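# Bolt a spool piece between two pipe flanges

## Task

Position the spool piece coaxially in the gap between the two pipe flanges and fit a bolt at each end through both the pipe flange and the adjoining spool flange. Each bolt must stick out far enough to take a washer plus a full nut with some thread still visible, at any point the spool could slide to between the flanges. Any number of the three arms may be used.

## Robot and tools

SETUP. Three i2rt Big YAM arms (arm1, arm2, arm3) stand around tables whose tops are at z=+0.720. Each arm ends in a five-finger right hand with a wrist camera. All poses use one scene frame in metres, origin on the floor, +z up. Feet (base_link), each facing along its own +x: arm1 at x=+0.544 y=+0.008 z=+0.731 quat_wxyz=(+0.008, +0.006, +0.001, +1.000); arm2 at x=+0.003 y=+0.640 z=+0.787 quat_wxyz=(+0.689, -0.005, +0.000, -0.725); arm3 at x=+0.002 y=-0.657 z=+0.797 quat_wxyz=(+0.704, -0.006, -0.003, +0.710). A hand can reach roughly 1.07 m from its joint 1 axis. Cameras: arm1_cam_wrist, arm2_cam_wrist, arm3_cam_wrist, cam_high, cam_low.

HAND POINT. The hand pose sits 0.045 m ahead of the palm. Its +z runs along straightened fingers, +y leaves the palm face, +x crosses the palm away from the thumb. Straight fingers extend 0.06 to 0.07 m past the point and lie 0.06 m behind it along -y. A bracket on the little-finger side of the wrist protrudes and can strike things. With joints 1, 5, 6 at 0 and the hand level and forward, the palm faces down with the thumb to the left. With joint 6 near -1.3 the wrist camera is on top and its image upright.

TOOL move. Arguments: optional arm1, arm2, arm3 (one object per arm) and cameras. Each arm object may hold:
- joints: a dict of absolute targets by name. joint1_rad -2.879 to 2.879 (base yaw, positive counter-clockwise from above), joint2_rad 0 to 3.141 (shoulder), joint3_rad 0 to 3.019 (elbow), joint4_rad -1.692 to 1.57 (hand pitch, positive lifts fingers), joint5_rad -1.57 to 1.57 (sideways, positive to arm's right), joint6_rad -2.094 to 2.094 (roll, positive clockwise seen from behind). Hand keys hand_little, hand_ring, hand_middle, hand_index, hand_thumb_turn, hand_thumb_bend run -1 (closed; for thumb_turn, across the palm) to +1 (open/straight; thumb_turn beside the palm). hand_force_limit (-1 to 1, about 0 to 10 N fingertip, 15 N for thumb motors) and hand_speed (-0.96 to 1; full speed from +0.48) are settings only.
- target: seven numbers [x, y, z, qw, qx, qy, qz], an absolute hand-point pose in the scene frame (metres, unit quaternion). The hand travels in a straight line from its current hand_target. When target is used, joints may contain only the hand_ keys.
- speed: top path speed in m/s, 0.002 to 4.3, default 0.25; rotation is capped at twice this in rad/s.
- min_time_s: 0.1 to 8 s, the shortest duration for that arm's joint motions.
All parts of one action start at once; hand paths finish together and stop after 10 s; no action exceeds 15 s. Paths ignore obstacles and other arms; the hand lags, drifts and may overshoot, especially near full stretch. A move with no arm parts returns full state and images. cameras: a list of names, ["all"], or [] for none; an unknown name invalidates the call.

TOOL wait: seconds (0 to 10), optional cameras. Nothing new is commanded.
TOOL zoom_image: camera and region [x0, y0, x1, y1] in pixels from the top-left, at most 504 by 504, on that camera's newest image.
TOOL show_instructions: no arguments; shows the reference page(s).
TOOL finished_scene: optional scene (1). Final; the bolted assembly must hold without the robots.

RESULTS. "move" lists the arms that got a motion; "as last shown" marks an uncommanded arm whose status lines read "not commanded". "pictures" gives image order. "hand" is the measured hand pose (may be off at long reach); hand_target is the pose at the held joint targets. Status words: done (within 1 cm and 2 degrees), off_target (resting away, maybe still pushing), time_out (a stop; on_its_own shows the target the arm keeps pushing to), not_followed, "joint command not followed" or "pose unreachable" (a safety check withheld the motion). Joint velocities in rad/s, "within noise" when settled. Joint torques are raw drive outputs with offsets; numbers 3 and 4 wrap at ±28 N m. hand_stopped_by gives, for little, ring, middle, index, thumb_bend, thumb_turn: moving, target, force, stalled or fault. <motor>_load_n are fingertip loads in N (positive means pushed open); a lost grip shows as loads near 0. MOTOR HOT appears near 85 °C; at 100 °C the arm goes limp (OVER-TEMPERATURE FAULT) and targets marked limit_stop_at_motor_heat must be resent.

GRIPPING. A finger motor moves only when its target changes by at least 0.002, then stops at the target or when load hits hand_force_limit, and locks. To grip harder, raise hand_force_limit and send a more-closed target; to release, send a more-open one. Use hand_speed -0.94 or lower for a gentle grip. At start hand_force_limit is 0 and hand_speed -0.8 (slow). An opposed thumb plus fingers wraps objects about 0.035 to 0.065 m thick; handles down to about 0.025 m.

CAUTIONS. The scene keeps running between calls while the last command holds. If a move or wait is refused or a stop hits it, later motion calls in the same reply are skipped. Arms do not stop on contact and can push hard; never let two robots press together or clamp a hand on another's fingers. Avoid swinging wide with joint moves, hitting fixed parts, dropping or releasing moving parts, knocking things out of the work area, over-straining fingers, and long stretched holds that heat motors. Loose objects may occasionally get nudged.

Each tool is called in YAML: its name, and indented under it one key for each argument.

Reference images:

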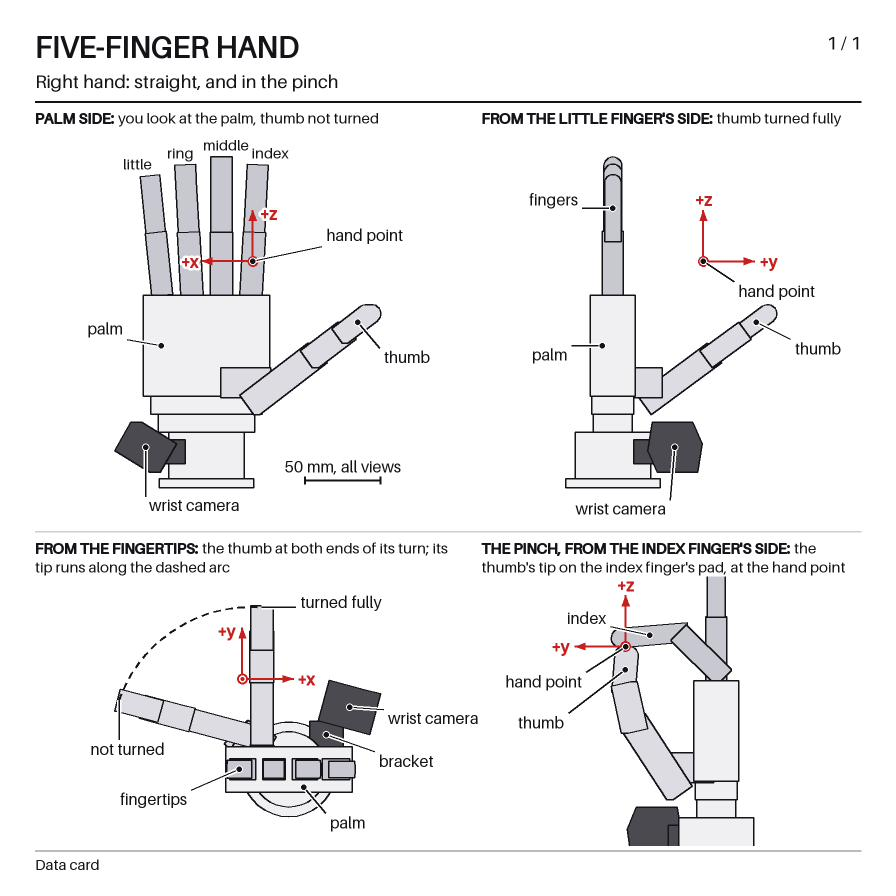

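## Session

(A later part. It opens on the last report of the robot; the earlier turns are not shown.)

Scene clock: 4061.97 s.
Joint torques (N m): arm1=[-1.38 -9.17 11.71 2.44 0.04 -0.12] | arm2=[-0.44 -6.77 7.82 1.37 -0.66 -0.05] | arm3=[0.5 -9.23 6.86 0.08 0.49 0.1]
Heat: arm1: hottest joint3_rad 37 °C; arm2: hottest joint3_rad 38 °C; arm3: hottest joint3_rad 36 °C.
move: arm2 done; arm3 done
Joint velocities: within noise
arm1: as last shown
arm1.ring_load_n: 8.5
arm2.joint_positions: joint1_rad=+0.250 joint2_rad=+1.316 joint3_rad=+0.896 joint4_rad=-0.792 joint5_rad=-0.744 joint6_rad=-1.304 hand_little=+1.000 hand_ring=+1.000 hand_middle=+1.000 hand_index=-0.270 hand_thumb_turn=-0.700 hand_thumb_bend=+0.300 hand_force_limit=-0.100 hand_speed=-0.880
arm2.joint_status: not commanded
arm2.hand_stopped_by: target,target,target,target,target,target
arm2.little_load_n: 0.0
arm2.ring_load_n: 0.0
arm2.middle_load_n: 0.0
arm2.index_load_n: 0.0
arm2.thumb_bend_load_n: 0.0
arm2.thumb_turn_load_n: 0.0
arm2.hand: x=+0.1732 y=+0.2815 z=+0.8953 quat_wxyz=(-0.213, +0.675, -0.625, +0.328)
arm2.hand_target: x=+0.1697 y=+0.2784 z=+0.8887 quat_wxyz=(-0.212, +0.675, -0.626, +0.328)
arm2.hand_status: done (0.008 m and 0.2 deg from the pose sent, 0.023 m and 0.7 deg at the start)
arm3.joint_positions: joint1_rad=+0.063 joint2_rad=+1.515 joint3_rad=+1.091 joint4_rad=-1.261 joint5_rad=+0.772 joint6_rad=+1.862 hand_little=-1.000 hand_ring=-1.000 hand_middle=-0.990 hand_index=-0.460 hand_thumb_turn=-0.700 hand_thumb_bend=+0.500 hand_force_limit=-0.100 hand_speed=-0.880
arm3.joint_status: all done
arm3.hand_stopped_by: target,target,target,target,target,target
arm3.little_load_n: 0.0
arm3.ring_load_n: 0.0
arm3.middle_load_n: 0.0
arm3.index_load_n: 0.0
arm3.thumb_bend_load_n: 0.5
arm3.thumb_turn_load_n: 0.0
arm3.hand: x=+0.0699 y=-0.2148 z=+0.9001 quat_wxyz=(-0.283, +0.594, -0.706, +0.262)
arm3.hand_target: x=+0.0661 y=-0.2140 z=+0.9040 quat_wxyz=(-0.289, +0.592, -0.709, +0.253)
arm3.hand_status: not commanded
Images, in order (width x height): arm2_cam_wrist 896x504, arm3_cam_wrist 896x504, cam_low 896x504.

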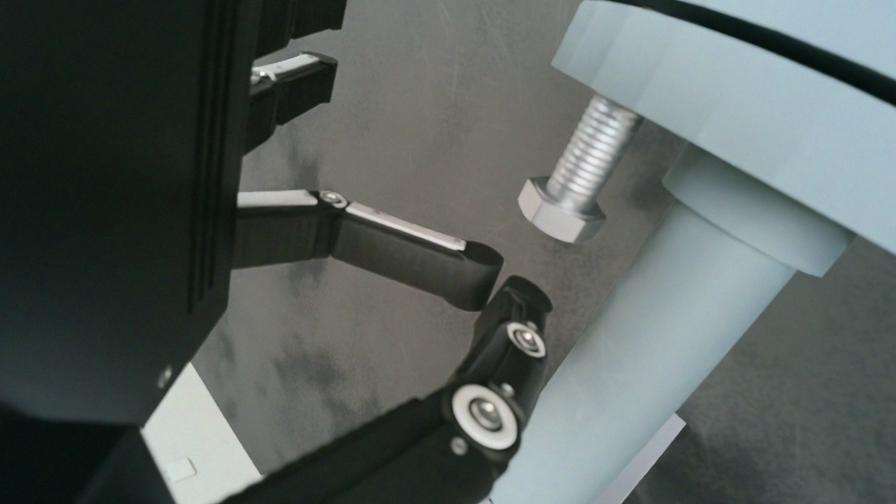

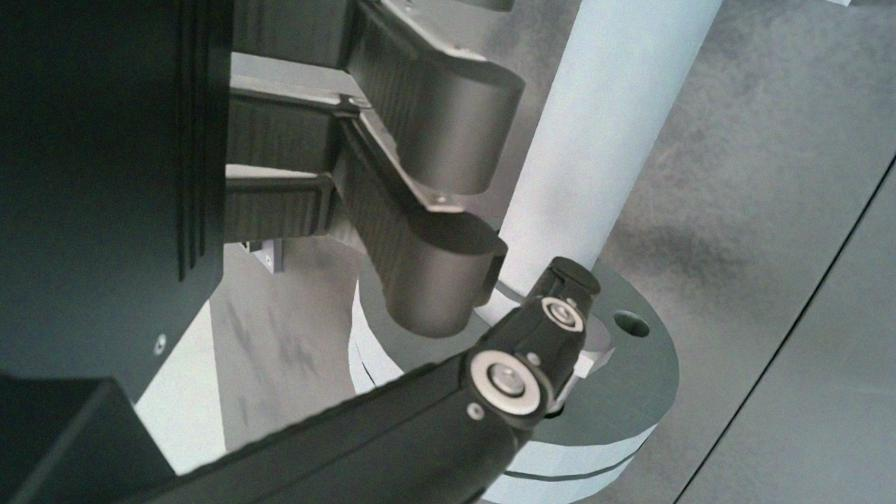

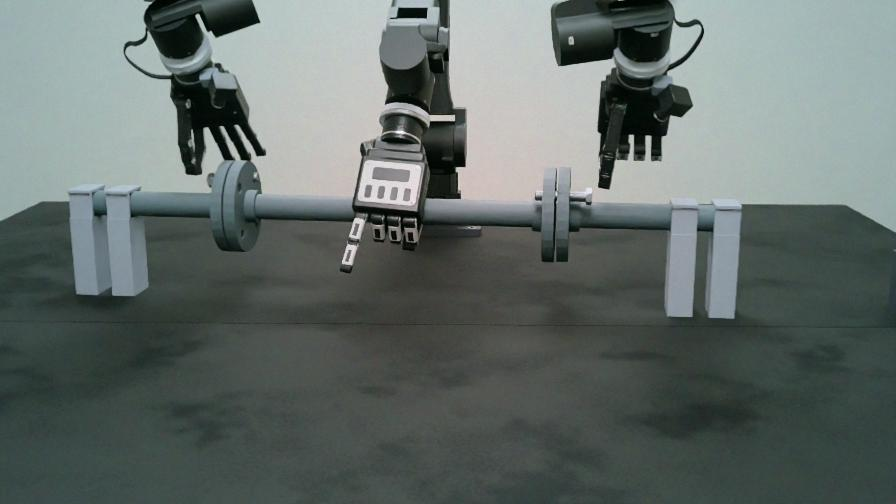

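move:
  arm3: {"target": [0.0454, -0.2145, 0.8835, 0.2889, -0.5920, 0.7087, -0.2528], "speed": 0.06}
  arm2: {"target": [0.1622, 0.2775, 0.8785, 0.2125, -0.6748, 0.6263, -0.3278], "speed": 0.06}
  cameras: ["arm2_cam_wrist", "arm3_cam_wrist", "cam_low", "cam_high"]

zoom_image:
  camera: "cam_low"
  region: [535, 130, 655, 250]

zoom_image:
  camera: "cam_low"
  region: [150, 120, 270, 240]

Scene clock: 4068.73 s.
Joint torques (N m): arm1=[-1.32 -8.47 11.77 2.37 0.08 -0.14] | arm2=[-0.56 -7.18 7.84 1.1 -0.63 -0.02] | arm3=[0.79 -8.35 6.58 0.08 0.49 0.05]
Heat: arm1: hottest joint3_rad 37 °C; arm2: hottest joint3_rad 38 °C; arm3: hottest joint3_rad 36 °C.
move: arm2 done; arm3 done
Joint velocities: within noise
arm1: as last shown
arm2.joint_positions: joint1_rad=+0.230 joint2_rad=+1.327 joint3_rad=+0.881 joint4_rad=-0.782 joint5_rad=-0.750 joint6_rad=-1.331 hand_little=+1.000 hand_ring=+1.000 hand_middle=+1.000 hand_index=-0.270 hand_thumb_turn=-0.700 hand_thumb_bend=+0.300 hand_force_limit=-0.100 hand_speed=-0.880
arm2.joint_status: not commanded
arm2.hand_stopped_by: target,target,target,target,target,target
arm2.little_load_n: 0.0
arm2.ring_load_n: 0.0
arm2.middle_load_n: 0.0
arm2.index_load_n: 0.0
arm2.thumb_bend_load_n: 0.0
arm2.thumb_turn_load_n: 0.0
arm2.hand: x=+0.1660 y=+0.2807 z=+0.8861 quat_wxyz=(-0.212, +0.676, -0.624, +0.329)
arm2.hand_target: x=+0.1621 y=+0.2778 z=+0.8786 quat_wxyz=(-0.212, +0.675, -0.626, +0.328)
arm2.hand_status: done (0.009 m and 0.3 deg from the pose sent, 0.020 m and 0.2 deg at the start)
arm3.joint_positions: joint1_rad=+0.115 joint2_rad=+1.533 joint3_rad=+1.073 joint4_rad=-1.255 joint5_rad=+0.765 joint6_rad=+1.932 hand_little=-1.000 hand_ring=-1.000 hand_middle=-0.990 hand_index=-0.460 hand_thumb_turn=-0.700 hand_thumb_bend=+0.500 hand_force_limit=-0.100 hand_speed=-0.880
arm3.joint_status: not commanded
arm3.hand_stopped_by: target,target,target,target,target,target
arm3.little_load_n: 0.0
arm3.ring_load_n: 0.0
arm3.middle_load_n: 0.0
arm3.index_load_n: 0.0
arm3.thumb_bend_load_n: 0.0
arm3.thumb_turn_load_n: 0.0
arm3.hand: x=+0.0488 y=-0.2150 z=+0.8869 quat_wxyz=(-0.287, +0.593, -0.708, +0.255)
arm3.hand_target: x=+0.0454 y=-0.2146 z=+0.8834 quat_wxyz=(-0.289, +0.592, -0.709, +0.253)
arm3.hand_status: done (0.005 m and 0.4 deg from the pose sent, 0.030 m and 1.4 deg at the start)
pictures: arm2_cam_wrist, arm3_cam_wrist, cam_high, cam_low
Images, in order (width x height): arm2_cam_wrist 896x504, arm3_cam_wrist 896x504, cam_high 896x504, cam_low 896x504.

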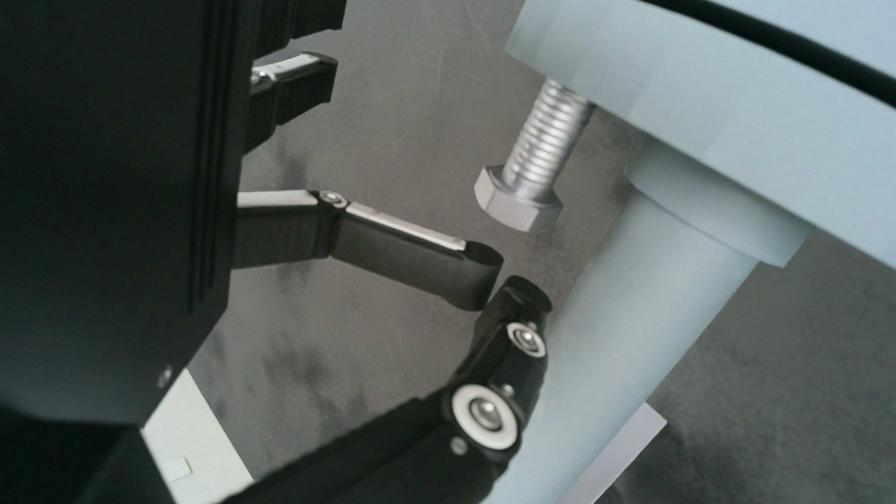

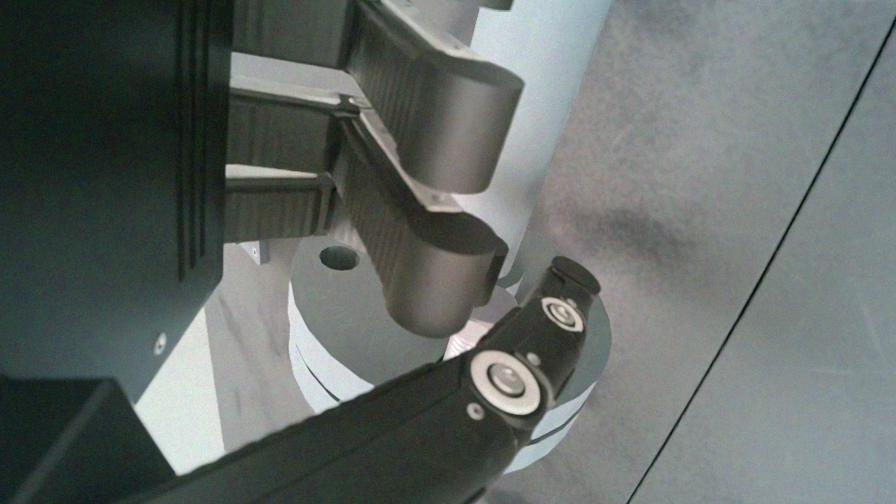

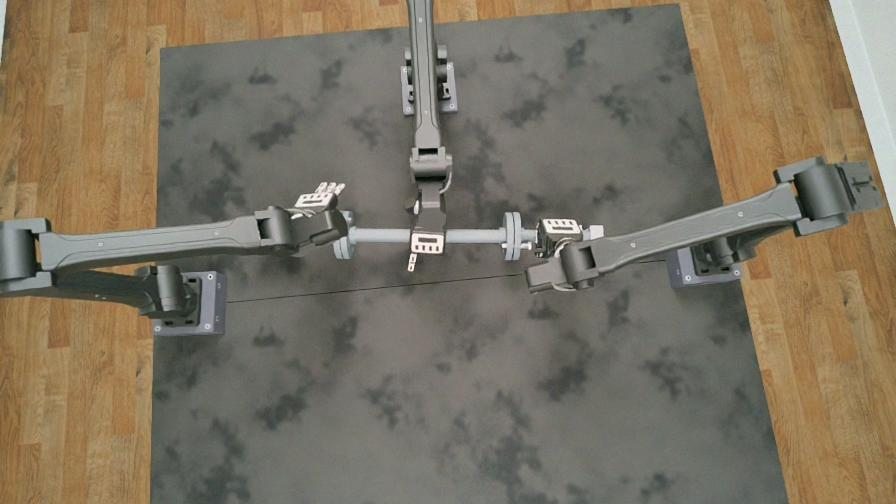

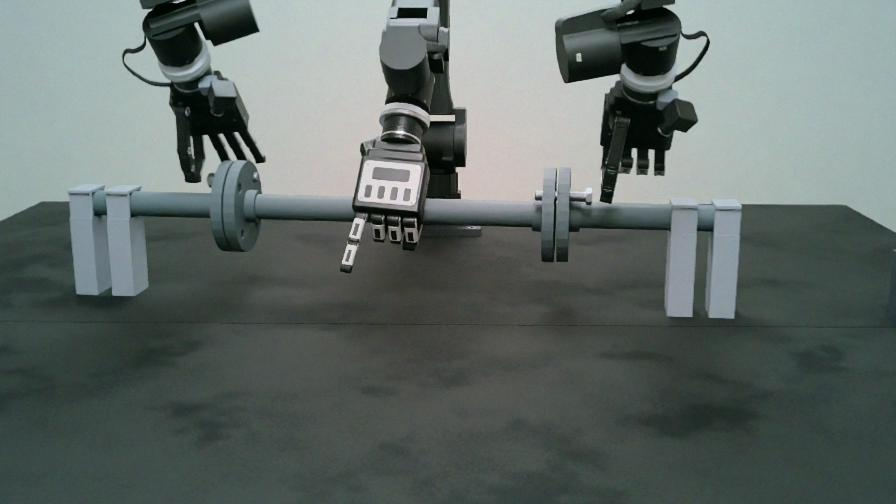

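Scaled by 4.200 from the camera's image (finer frame: 1280x720).

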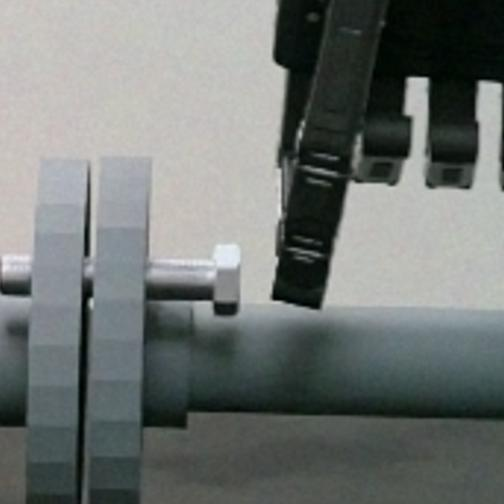

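Scaled by 4.200 from the camera's image (finer frame: 1280x720).

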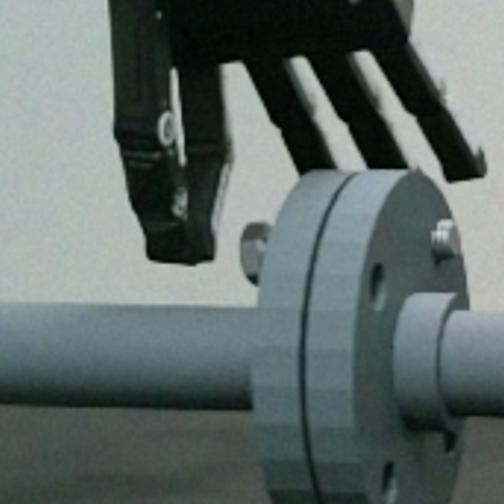

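zoom_image:
  camera: "cam_high"
  region: [495, 205, 575, 285]

zoom_image:
  camera: "arm3_cam_wrist"
  region: [380, 200, 640, 420]

zoom_image:
  camera: "cam_high"
  region: [270, 195, 370, 275]

Scaled by 6.300 from the camera's image (finer frame: 1280x720).

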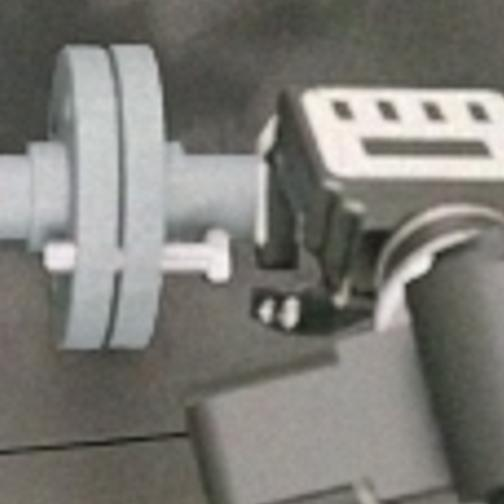

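Scaled by 1.938 from the camera's image (finer frame: 1280x720).

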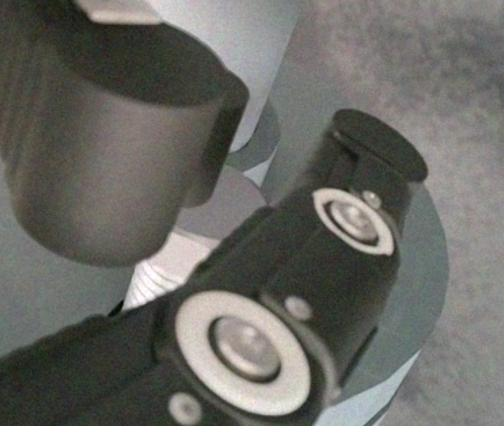

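Scaled by 5.040 from the camera's image (finer frame: 1280x720).

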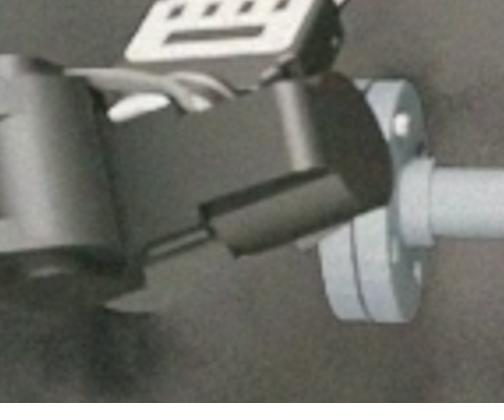

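move:
  arm3: {"target": [0.0447, -0.2146, 0.8743, 0.2889, -0.5920, 0.7087, -0.2528], "speed": 0.06}
  arm2: {"target": [0.1619, 0.2770, 0.8758, 0.2125, -0.6748, 0.6263, -0.3278], "speed": 0.06}
  cameras: ["arm2_cam_wrist", "arm3_cam_wrist", "cam_low", "cam_high"]

zoom_image:
  camera: "cam_low"
  region: [535, 130, 655, 250]

zoom_image:
  camera: "cam_low"
  region: [150, 120, 270, 240]

zoom_image:
  camera: "arm3_cam_wrist"
  region: [380, 200, 640, 420]

Scene clock: 4104.03 s.
Joint torques (N m): arm1=[-1.67 -9.35 11.86 2.41 0.08 -0.16] | arm2=[-1.2 -7.94 7.64 1.06 -0.67 -0.03] | arm3=[0.44 -8.23 6.75 -0.06 0.51 0.12]
Heat: arm1: hottest joint3_rad 37 °C; arm2: hottest joint3_rad 37 °C; arm3: hottest joint3_rad 33 °C.
move: arm2 done; arm3 done
Joint velocities: within noise
arm1: as last shown
arm1.thumb_bend_load_n: 5.0
arm2.joint_positions: joint1_rad=+0.230 joint2_rad=+1.332 joint3_rad=+0.878 joint4_rad=-0.775 joint5_rad=-0.751 joint6_rad=-1.332 hand_little=+1.000 hand_ring=+1.000 hand_middle=+1.000 hand_index=-0.270 hand_thumb_turn=-0.700 hand_thumb_bend=+0.300 hand_force_limit=-0.100 hand_speed=-0.880
arm2.joint_status: not commanded
arm2.hand_stopped_by: target,target,target,target,target,target
arm2.little_load_n: 0.0
arm2.ring_load_n: 0.0
arm2.middle_load_n: 0.0
arm2.index_load_n: 0.0
arm2.thumb_bend_load_n: 0.0
arm2.thumb_turn_load_n: 0.0
arm2.hand: x=+0.1660 y=+0.2802 z=+0.8836 quat_wxyz=(-0.212, +0.676, -0.624, +0.329)
arm2.hand_target: x=+0.1618 y=+0.2774 z=+0.8759 quat_wxyz=(-0.213, +0.675, -0.626, +0.328)
arm2.hand_status: done (0.009 m and 0.3 deg from the pose sent, 0.012 m and 0.3 deg at the start)
arm3.joint_positions: joint1_rad=+0.115 joint2_rad=+1.545 joint3_rad=+1.060 joint4_rad=-1.232 joint5_rad=+0.765 joint6_rad=+1.935 hand_little=-1.000 hand_ring=-1.000 hand_middle=-0.990 hand_index=-0.460 hand_thumb_turn=-0.700 hand_thumb_bend=+0.500 hand_force_limit=-0.100 hand_speed=-0.880
arm3.joint_status: not commanded
arm3.hand_stopped_by: target,target,target,target,target,target
arm3.little_load_n: 0.5
arm3.ring_load_n: 0.0
arm3.middle_load_n: 0.0
arm3.index_load_n: 0.0
arm3.thumb_bend_load_n: 0.0
arm3.thumb_turn_load_n: 0.0
arm3.hand: x=+0.0490 y=-0.2148 z=+0.8781 quat_wxyz=(-0.288, +0.592, -0.709, +0.255)
arm3.hand_target: x=+0.0447 y=-0.2147 z=+0.8743 quat_wxyz=(-0.289, +0.592, -0.709, +0.253)
arm3.hand_status: done (0.006 m and 0.3 deg from the pose sent, 0.013 m and 0.3 deg at the start)
pictures: arm2_cam_wrist, arm3_cam_wrist, cam_high, cam_low
Images, in order (width x height): arm2_cam_wrist 896x504, arm3_cam_wrist 896x504, cam_high 896x504, cam_low 896x504.

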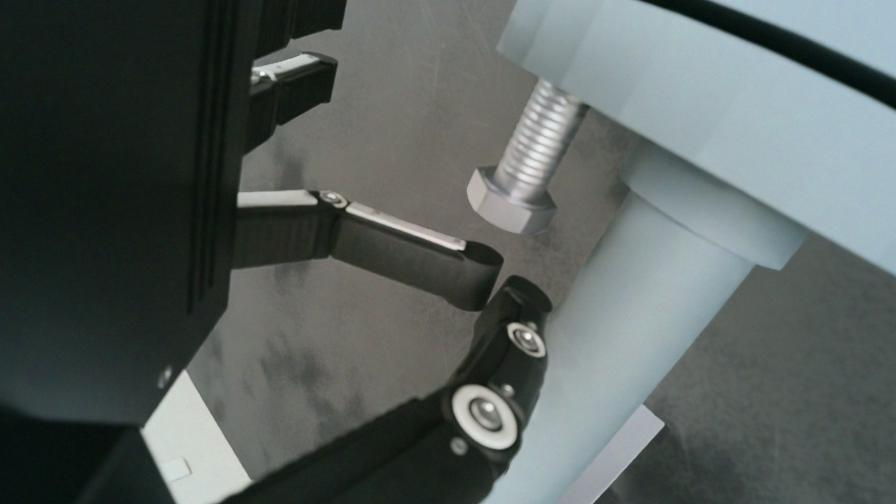

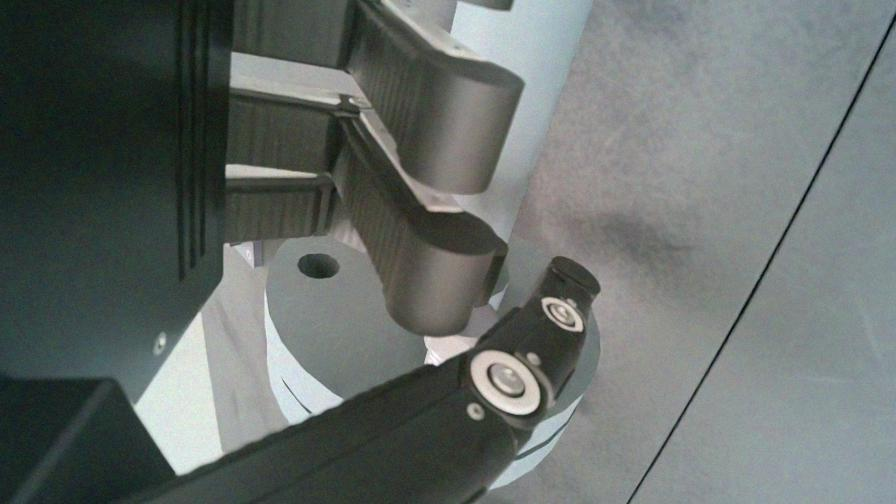

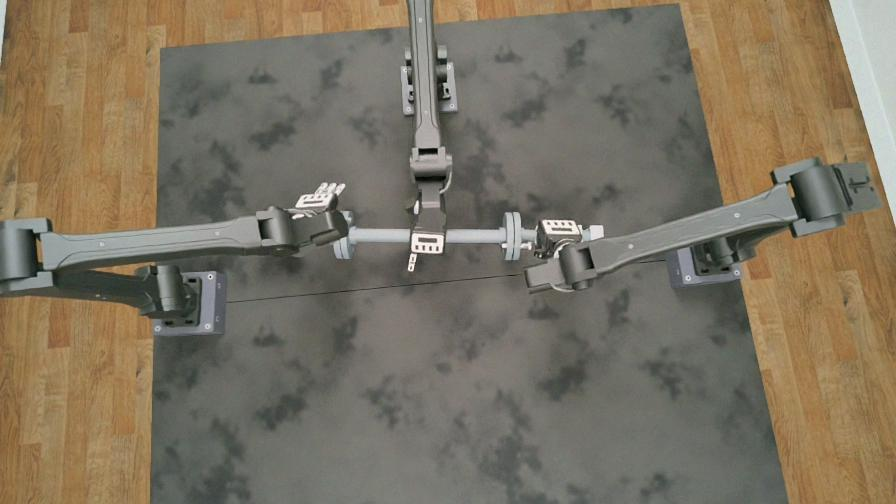

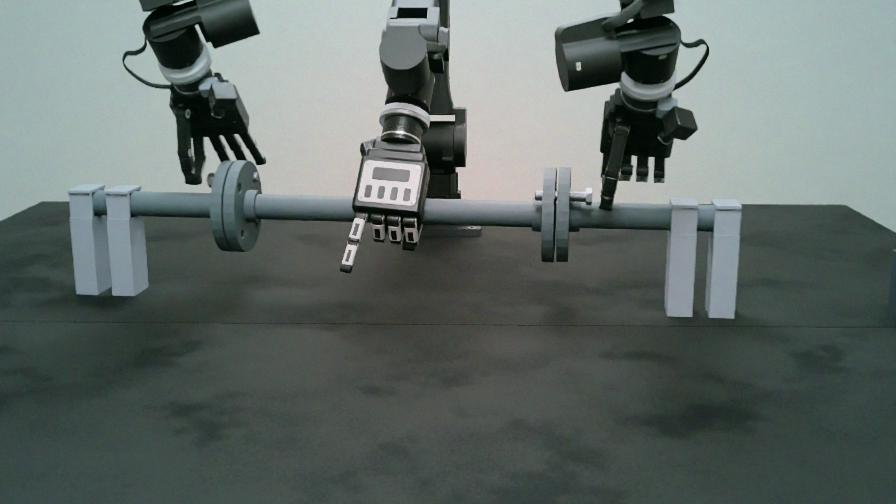

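Scaled by 4.200 from the camera's image (finer frame: 1280x720).

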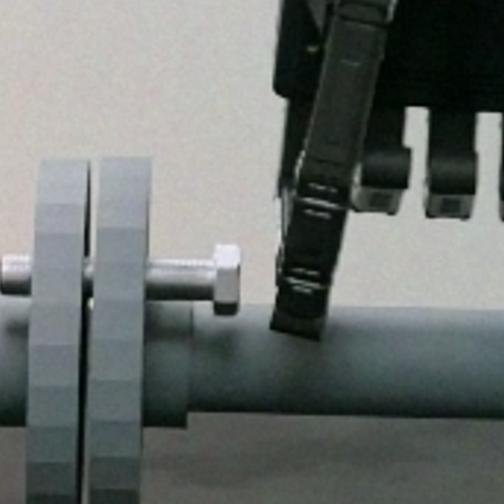

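Scaled by 4.200 from the camera's image (finer frame: 1280x720).

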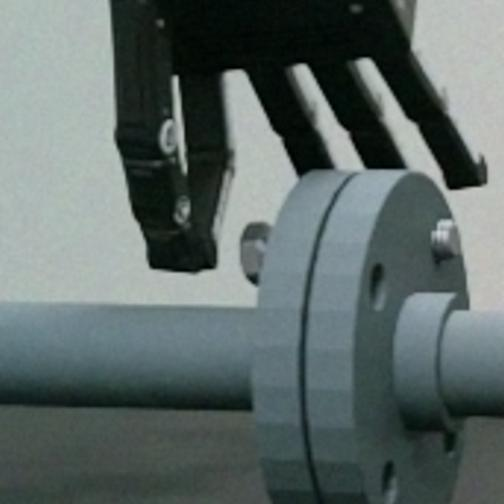

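Scaled by 1.938 from the camera's image (finer frame: 1280x720).

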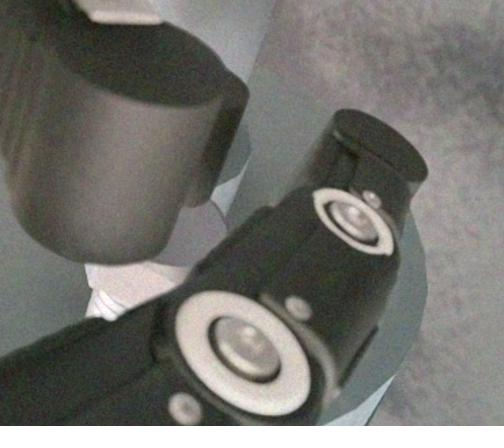

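move:
  arm3: {"target": [0.0460, -0.196, 0.8880, 0.2889, -0.5920, 0.7087, -0.2528], "speed": 0.06}
  arm2: {"target": [0.1600, 0.257, 0.8870, 0.2125, -0.6748, 0.6263, -0.3278], "speed": 0.06}
  cameras: ["arm2_cam_wrist", "arm3_cam_wrist", "cam_low", "cam_high"]

zoom_image:
  camera: "cam_low"
  region: [535, 130, 655, 250]

zoom_image:
  camera: "cam_low"
  region: [150, 120, 270, 240]

zoom_image:
  camera: "arm3_cam_wrist"
  region: [380, 200, 640, 420]

Scene clock: 4123.23 s.
Joint torques (N m): arm1=[-2.32 -8.94 11.64 2.48 0.04 -0.12] | arm2=[-0.97 -7.77 10.59 0.46 -0.63 -0.04] | arm3=[-0.09 -8.29 11.19 -0.68 0.56 0.01]
Heat: arm1: hottest joint3_rad 37 °C; arm2: hottest joint3_rad 36 °C; arm3: hottest joint3_rad 32 °C.
move: arm2 off_target; arm3 off_target
Joint velocities: within noise
arm1: as last shown
arm1.thumb_bend_load_n: 5.5
arm2.joint_positions: joint1_rad=+0.215 joint2_rad=+1.369 joint3_rad=+0.907 joint4_rad=-0.797 joint5_rad=-0.755 joint6_rad=-1.350 hand_little=+1.000 hand_ring=+1.000 hand_middle=+1.000 hand_index=-0.270 hand_thumb_turn=-0.700 hand_thumb_bend=+0.300 hand_force_limit=-0.100 hand_speed=-0.880
arm2.joint_status: not commanded
arm2.hand_stopped_by: target,target,target,target,target,target
arm2.little_load_n: 0.0
arm2.ring_load_n: 0.0
arm2.middle_load_n: 0.0
arm2.index_load_n: 0.0
arm2.thumb_bend_load_n: 0.0
arm2.thumb_turn_load_n: 0.0
arm2.hand: x=+0.1619 y=+0.2718 z=+0.8806 quat_wxyz=(-0.217, +0.674, -0.628, +0.322)
arm2.hand_target: x=+0.1598 y=+0.2574 z=+0.8869 quat_wxyz=(-0.212, +0.675, -0.626, +0.328)
arm2.hand_status: off_target (0.016 m and 0.9 deg from the pose sent, 0.024 m and 0.3 deg at the start)
arm3.joint_positions: joint1_rad=+0.115 joint2_rad=+1.567 joint3_rad=+1.073 joint4_rad=-1.250 joint5_rad=+0.765 joint6_rad=+1.935 hand_little=-1.000 hand_ring=-1.000 hand_middle=-0.990 hand_index=-0.460 hand_thumb_turn=-0.700 hand_thumb_bend=+0.500 hand_force_limit=-0.100 hand_speed=-0.880
arm3.joint_status: not commanded
arm3.hand_stopped_by: target,target,target,target,target,target
arm3.little_load_n: 0.0
arm3.ring_load_n: 0.0
arm3.middle_load_n: 0.0
arm3.index_load_n: 0.0
arm3.thumb_bend_load_n: 0.0
arm3.thumb_turn_load_n: 0.0
arm3.hand: x=+0.0490 y=-0.2150 z=+0.8733 quat_wxyz=(-0.281, +0.595, -0.705, +0.266)
arm3.hand_target: x=+0.0460 y=-0.1968 z=+0.8883 quat_wxyz=(-0.289, +0.592, -0.709, +0.252)
arm3.hand_status: off_target (0.024 m and 1.9 deg from the pose sent, 0.021 m and 0.3 deg at the start)
pictures: arm2_cam_wrist, arm3_cam_wrist, cam_high, cam_low
Images, in order (width x height): arm2_cam_wrist 896x504, arm3_cam_wrist 896x504, cam_high 896x504, cam_low 896x504.

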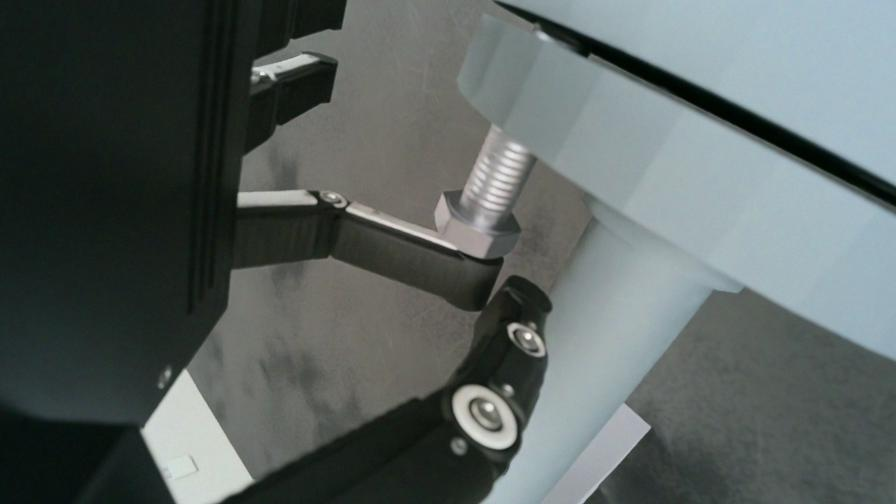

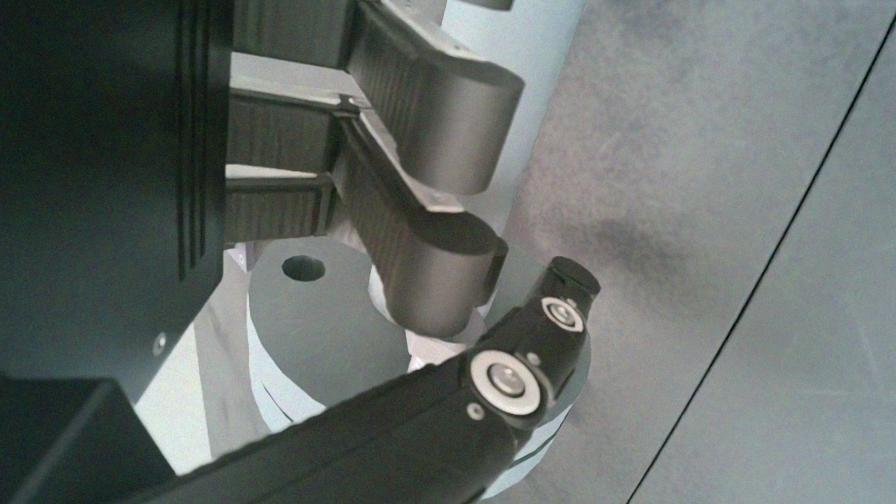

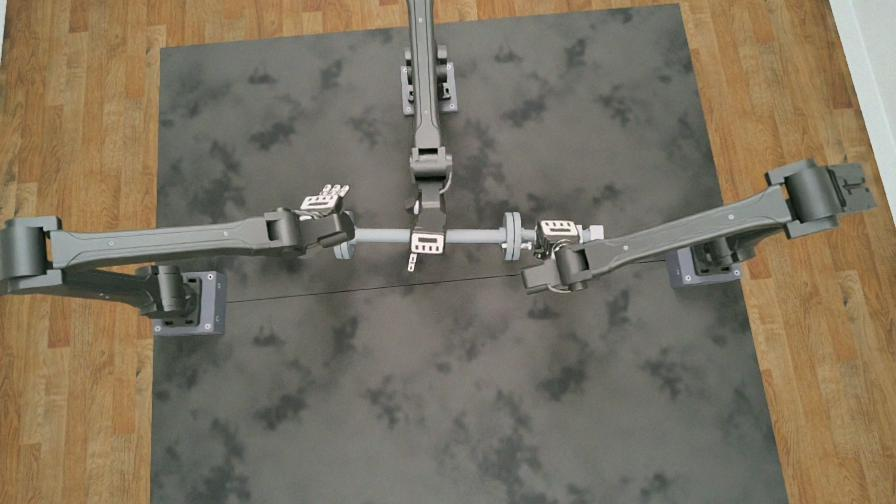

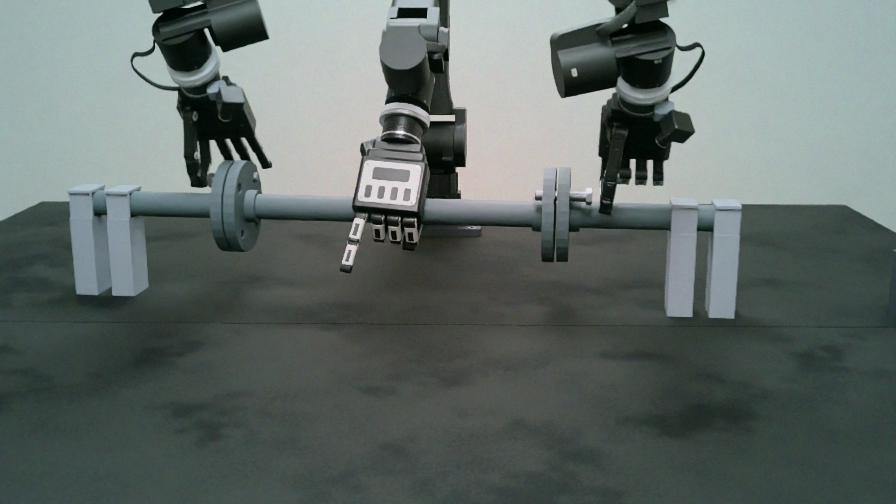

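Scaled by 4.200 from the camera's image (finer frame: 1280x720).

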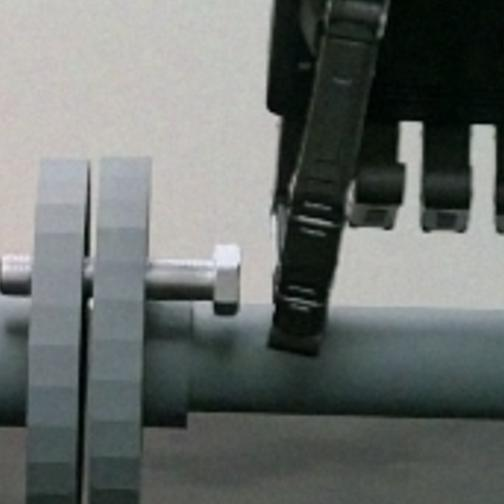

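Scaled by 4.200 from the camera's image (finer frame: 1280x720).

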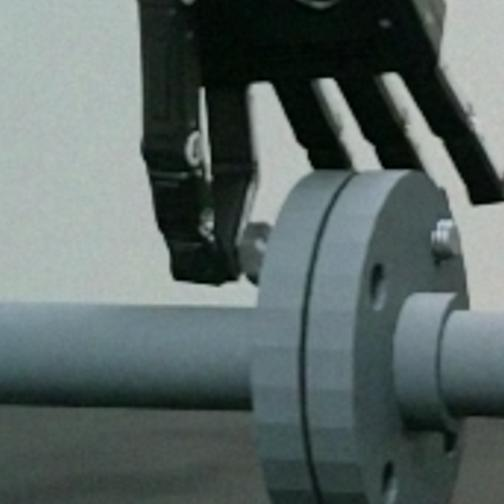

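Scaled by 1.938 from the camera's image (finer frame: 1280x720).

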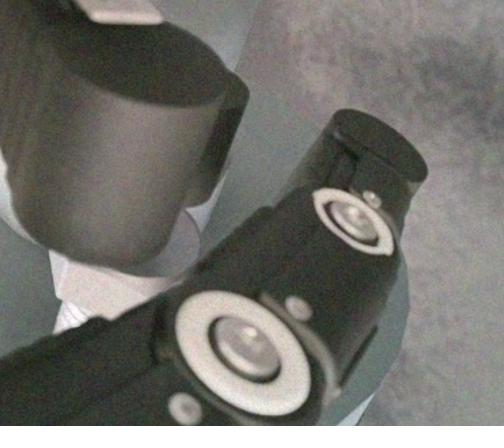

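move:
  arm3: {"target": [0.0455, -0.189, 0.8970, 0.2889, -0.5920, 0.7087, -0.2528], "speed": 0.06}
  arm2: {"target": [0.1595, 0.248, 0.8910, 0.2125, -0.6748, 0.6263, -0.3278], "speed": 0.06}
  cameras: ["arm2_cam_wrist", "arm3_cam_wrist", "cam_low", "cam_high"]

zoom_image:
  camera: "cam_low"
  region: [535, 130, 655, 250]

zoom_image:
  camera: "cam_low"
  region: [150, 120, 270, 240]

Scene clock: 4133.63 s.
Joint torques (N m): arm1=[-1.38 -9.05 11.74 2.41 0.07 -0.16] | arm2=[-1.44 -8.7 10.77 0.46 -0.65 -0.05] | arm3=[0.44 -8.35 11.15 -0.91 0.59 -0.03]
Heat: arm1: hottest joint3_rad 37 °C; arm2: hottest joint3_rad 38 °C; arm3: hottest joint3_rad 33 °C.
move: arm2 off_target; arm3 off_target
Joint velocities: within noise
arm1: as last shown
arm2.joint_positions: joint1_rad=+0.211 joint2_rad=+1.387 joint3_rad=+0.935 joint4_rad=-0.814 joint5_rad=-0.757 joint6_rad=-1.355 hand_little=+1.000 hand_ring=+1.000 hand_middle=+1.000 hand_index=-0.270 hand_thumb_turn=-0.700 hand_thumb_bend=+0.300 hand_force_limit=-0.100 hand_speed=-0.880
arm2.joint_status: not commanded
arm2.hand_stopped_by: target,target,target,target,target,target
arm2.little_load_n: 0.0
arm2.ring_load_n: 0.0
arm2.middle_load_n: 0.0
arm2.index_load_n: 0.0
arm2.thumb_bend_load_n: 0.0
arm2.thumb_turn_load_n: 0.0
arm2.hand: x=+0.1616 y=+0.2642 z=+0.8839 quat_wxyz=(-0.218, +0.674, -0.628, +0.321)
arm2.hand_target: x=+0.1592 y=+0.2485 z=+0.8911 quat_wxyz=(-0.212, +0.675, -0.626, +0.328)
arm2.hand_status: off_target (0.018 m and 1.0 deg from the pose sent, 0.026 m and 0.9 deg at the start)
arm3.joint_positions: joint1_rad=+0.115 joint2_rad=+1.573 joint3_rad=+1.105 joint4_rad=-1.276 joint5_rad=+0.765 joint6_rad=+1.935 hand_little=-1.000 hand_ring=-1.000 hand_middle=-0.990 hand_index=-0.460 hand_thumb_turn=-0.700 hand_thumb_bend=+0.500 hand_force_limit=-0.100 hand_speed=-0.880
arm3.joint_status: not commanded
arm3.hand_stopped_by: target,target,target,target,target,target
arm3.little_load_n: 0.0
arm3.ring_load_n: 0.5
arm3.middle_load_n: 0.0
arm3.index_load_n: 0.0
arm3.thumb_bend_load_n: 0.0
arm3.thumb_turn_load_n: 0.0
arm3.hand: x=+0.0481 y=-0.2080 z=+0.8817 quat_wxyz=(-0.281, +0.595, -0.705, +0.266)
arm3.hand_target: x=+0.0455 y=-0.1898 z=+0.8972 quat_wxyz=(-0.289, +0.592, -0.709, +0.252)
arm3.hand_status: off_target (0.024 m and 1.9 deg from the pose sent, 0.035 m and 1.9 deg at the start)
pictures: arm2_cam_wrist, arm3_cam_wrist, cam_high, cam_low
Images, in order (width x height): arm2_cam_wrist 896x504, arm3_cam_wrist 896x504, cam_high 896x504, cam_low 896x504.

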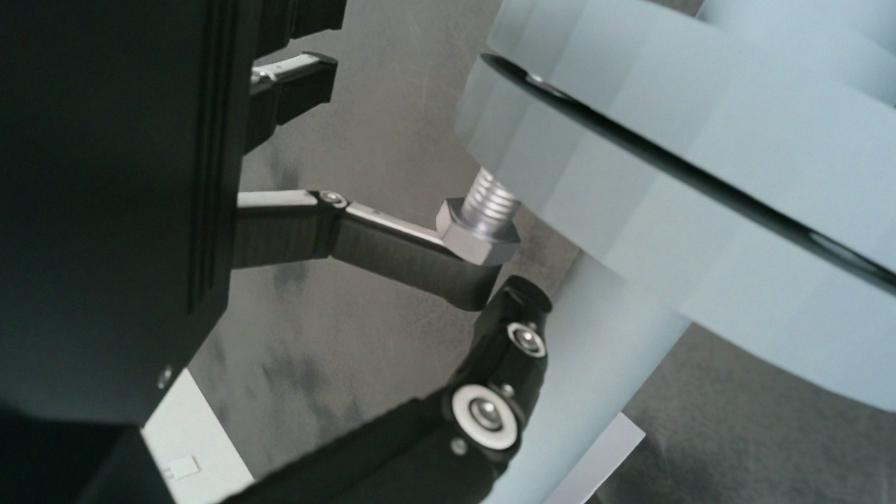

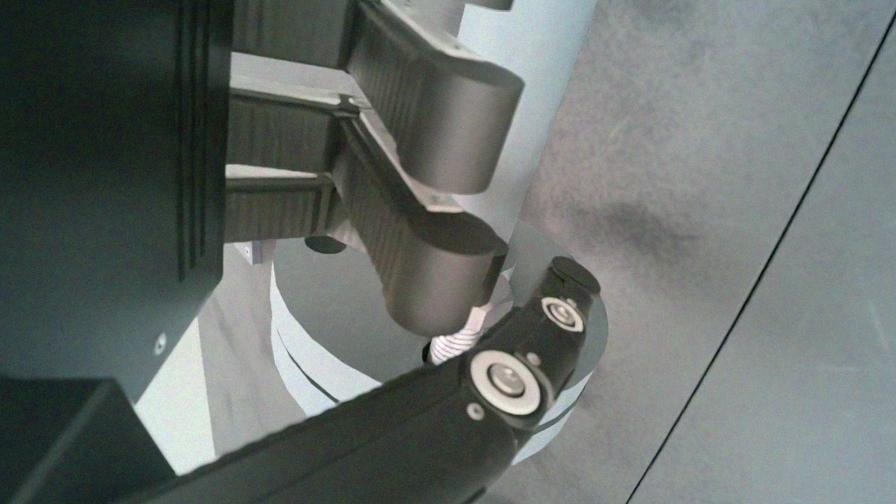

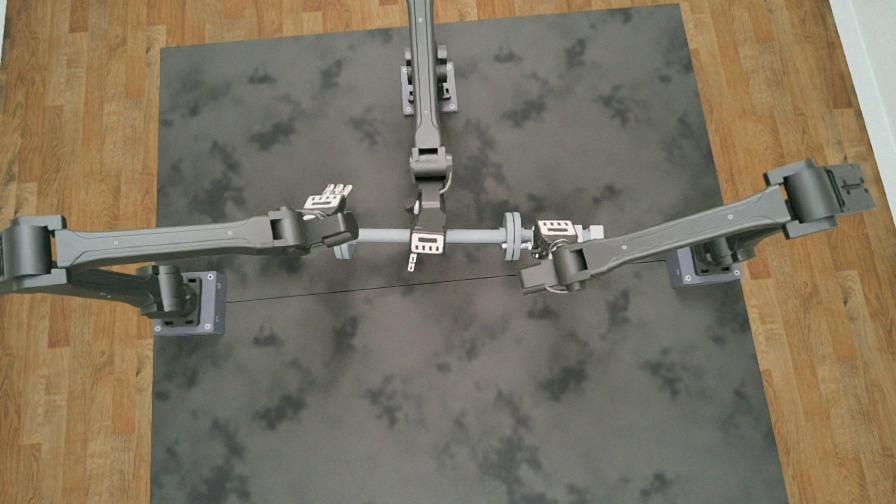

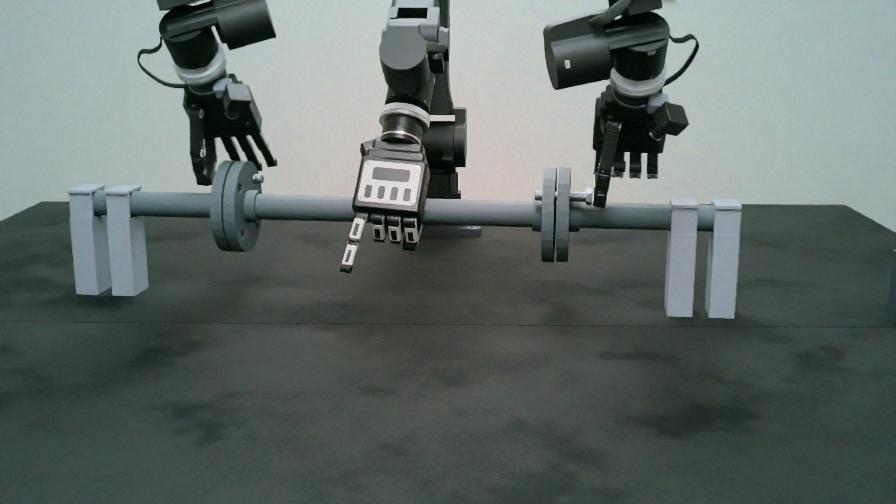

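Scaled by 4.200 from the camera's image (finer frame: 1280x720).

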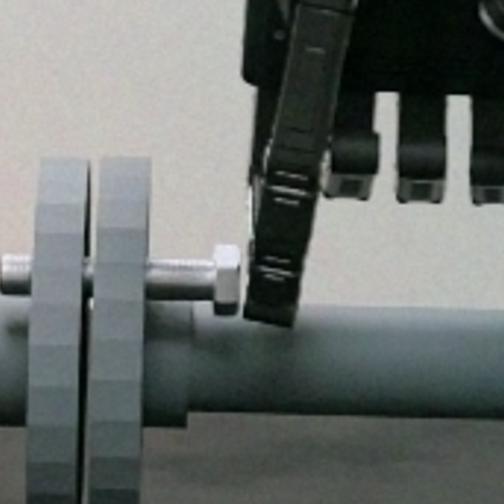

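Scaled by 4.200 from the camera's image (finer frame: 1280x720).

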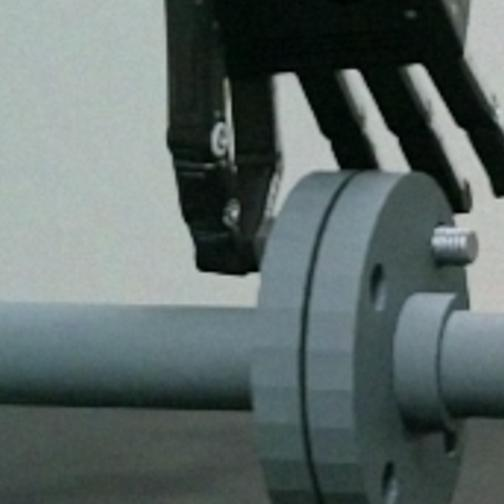

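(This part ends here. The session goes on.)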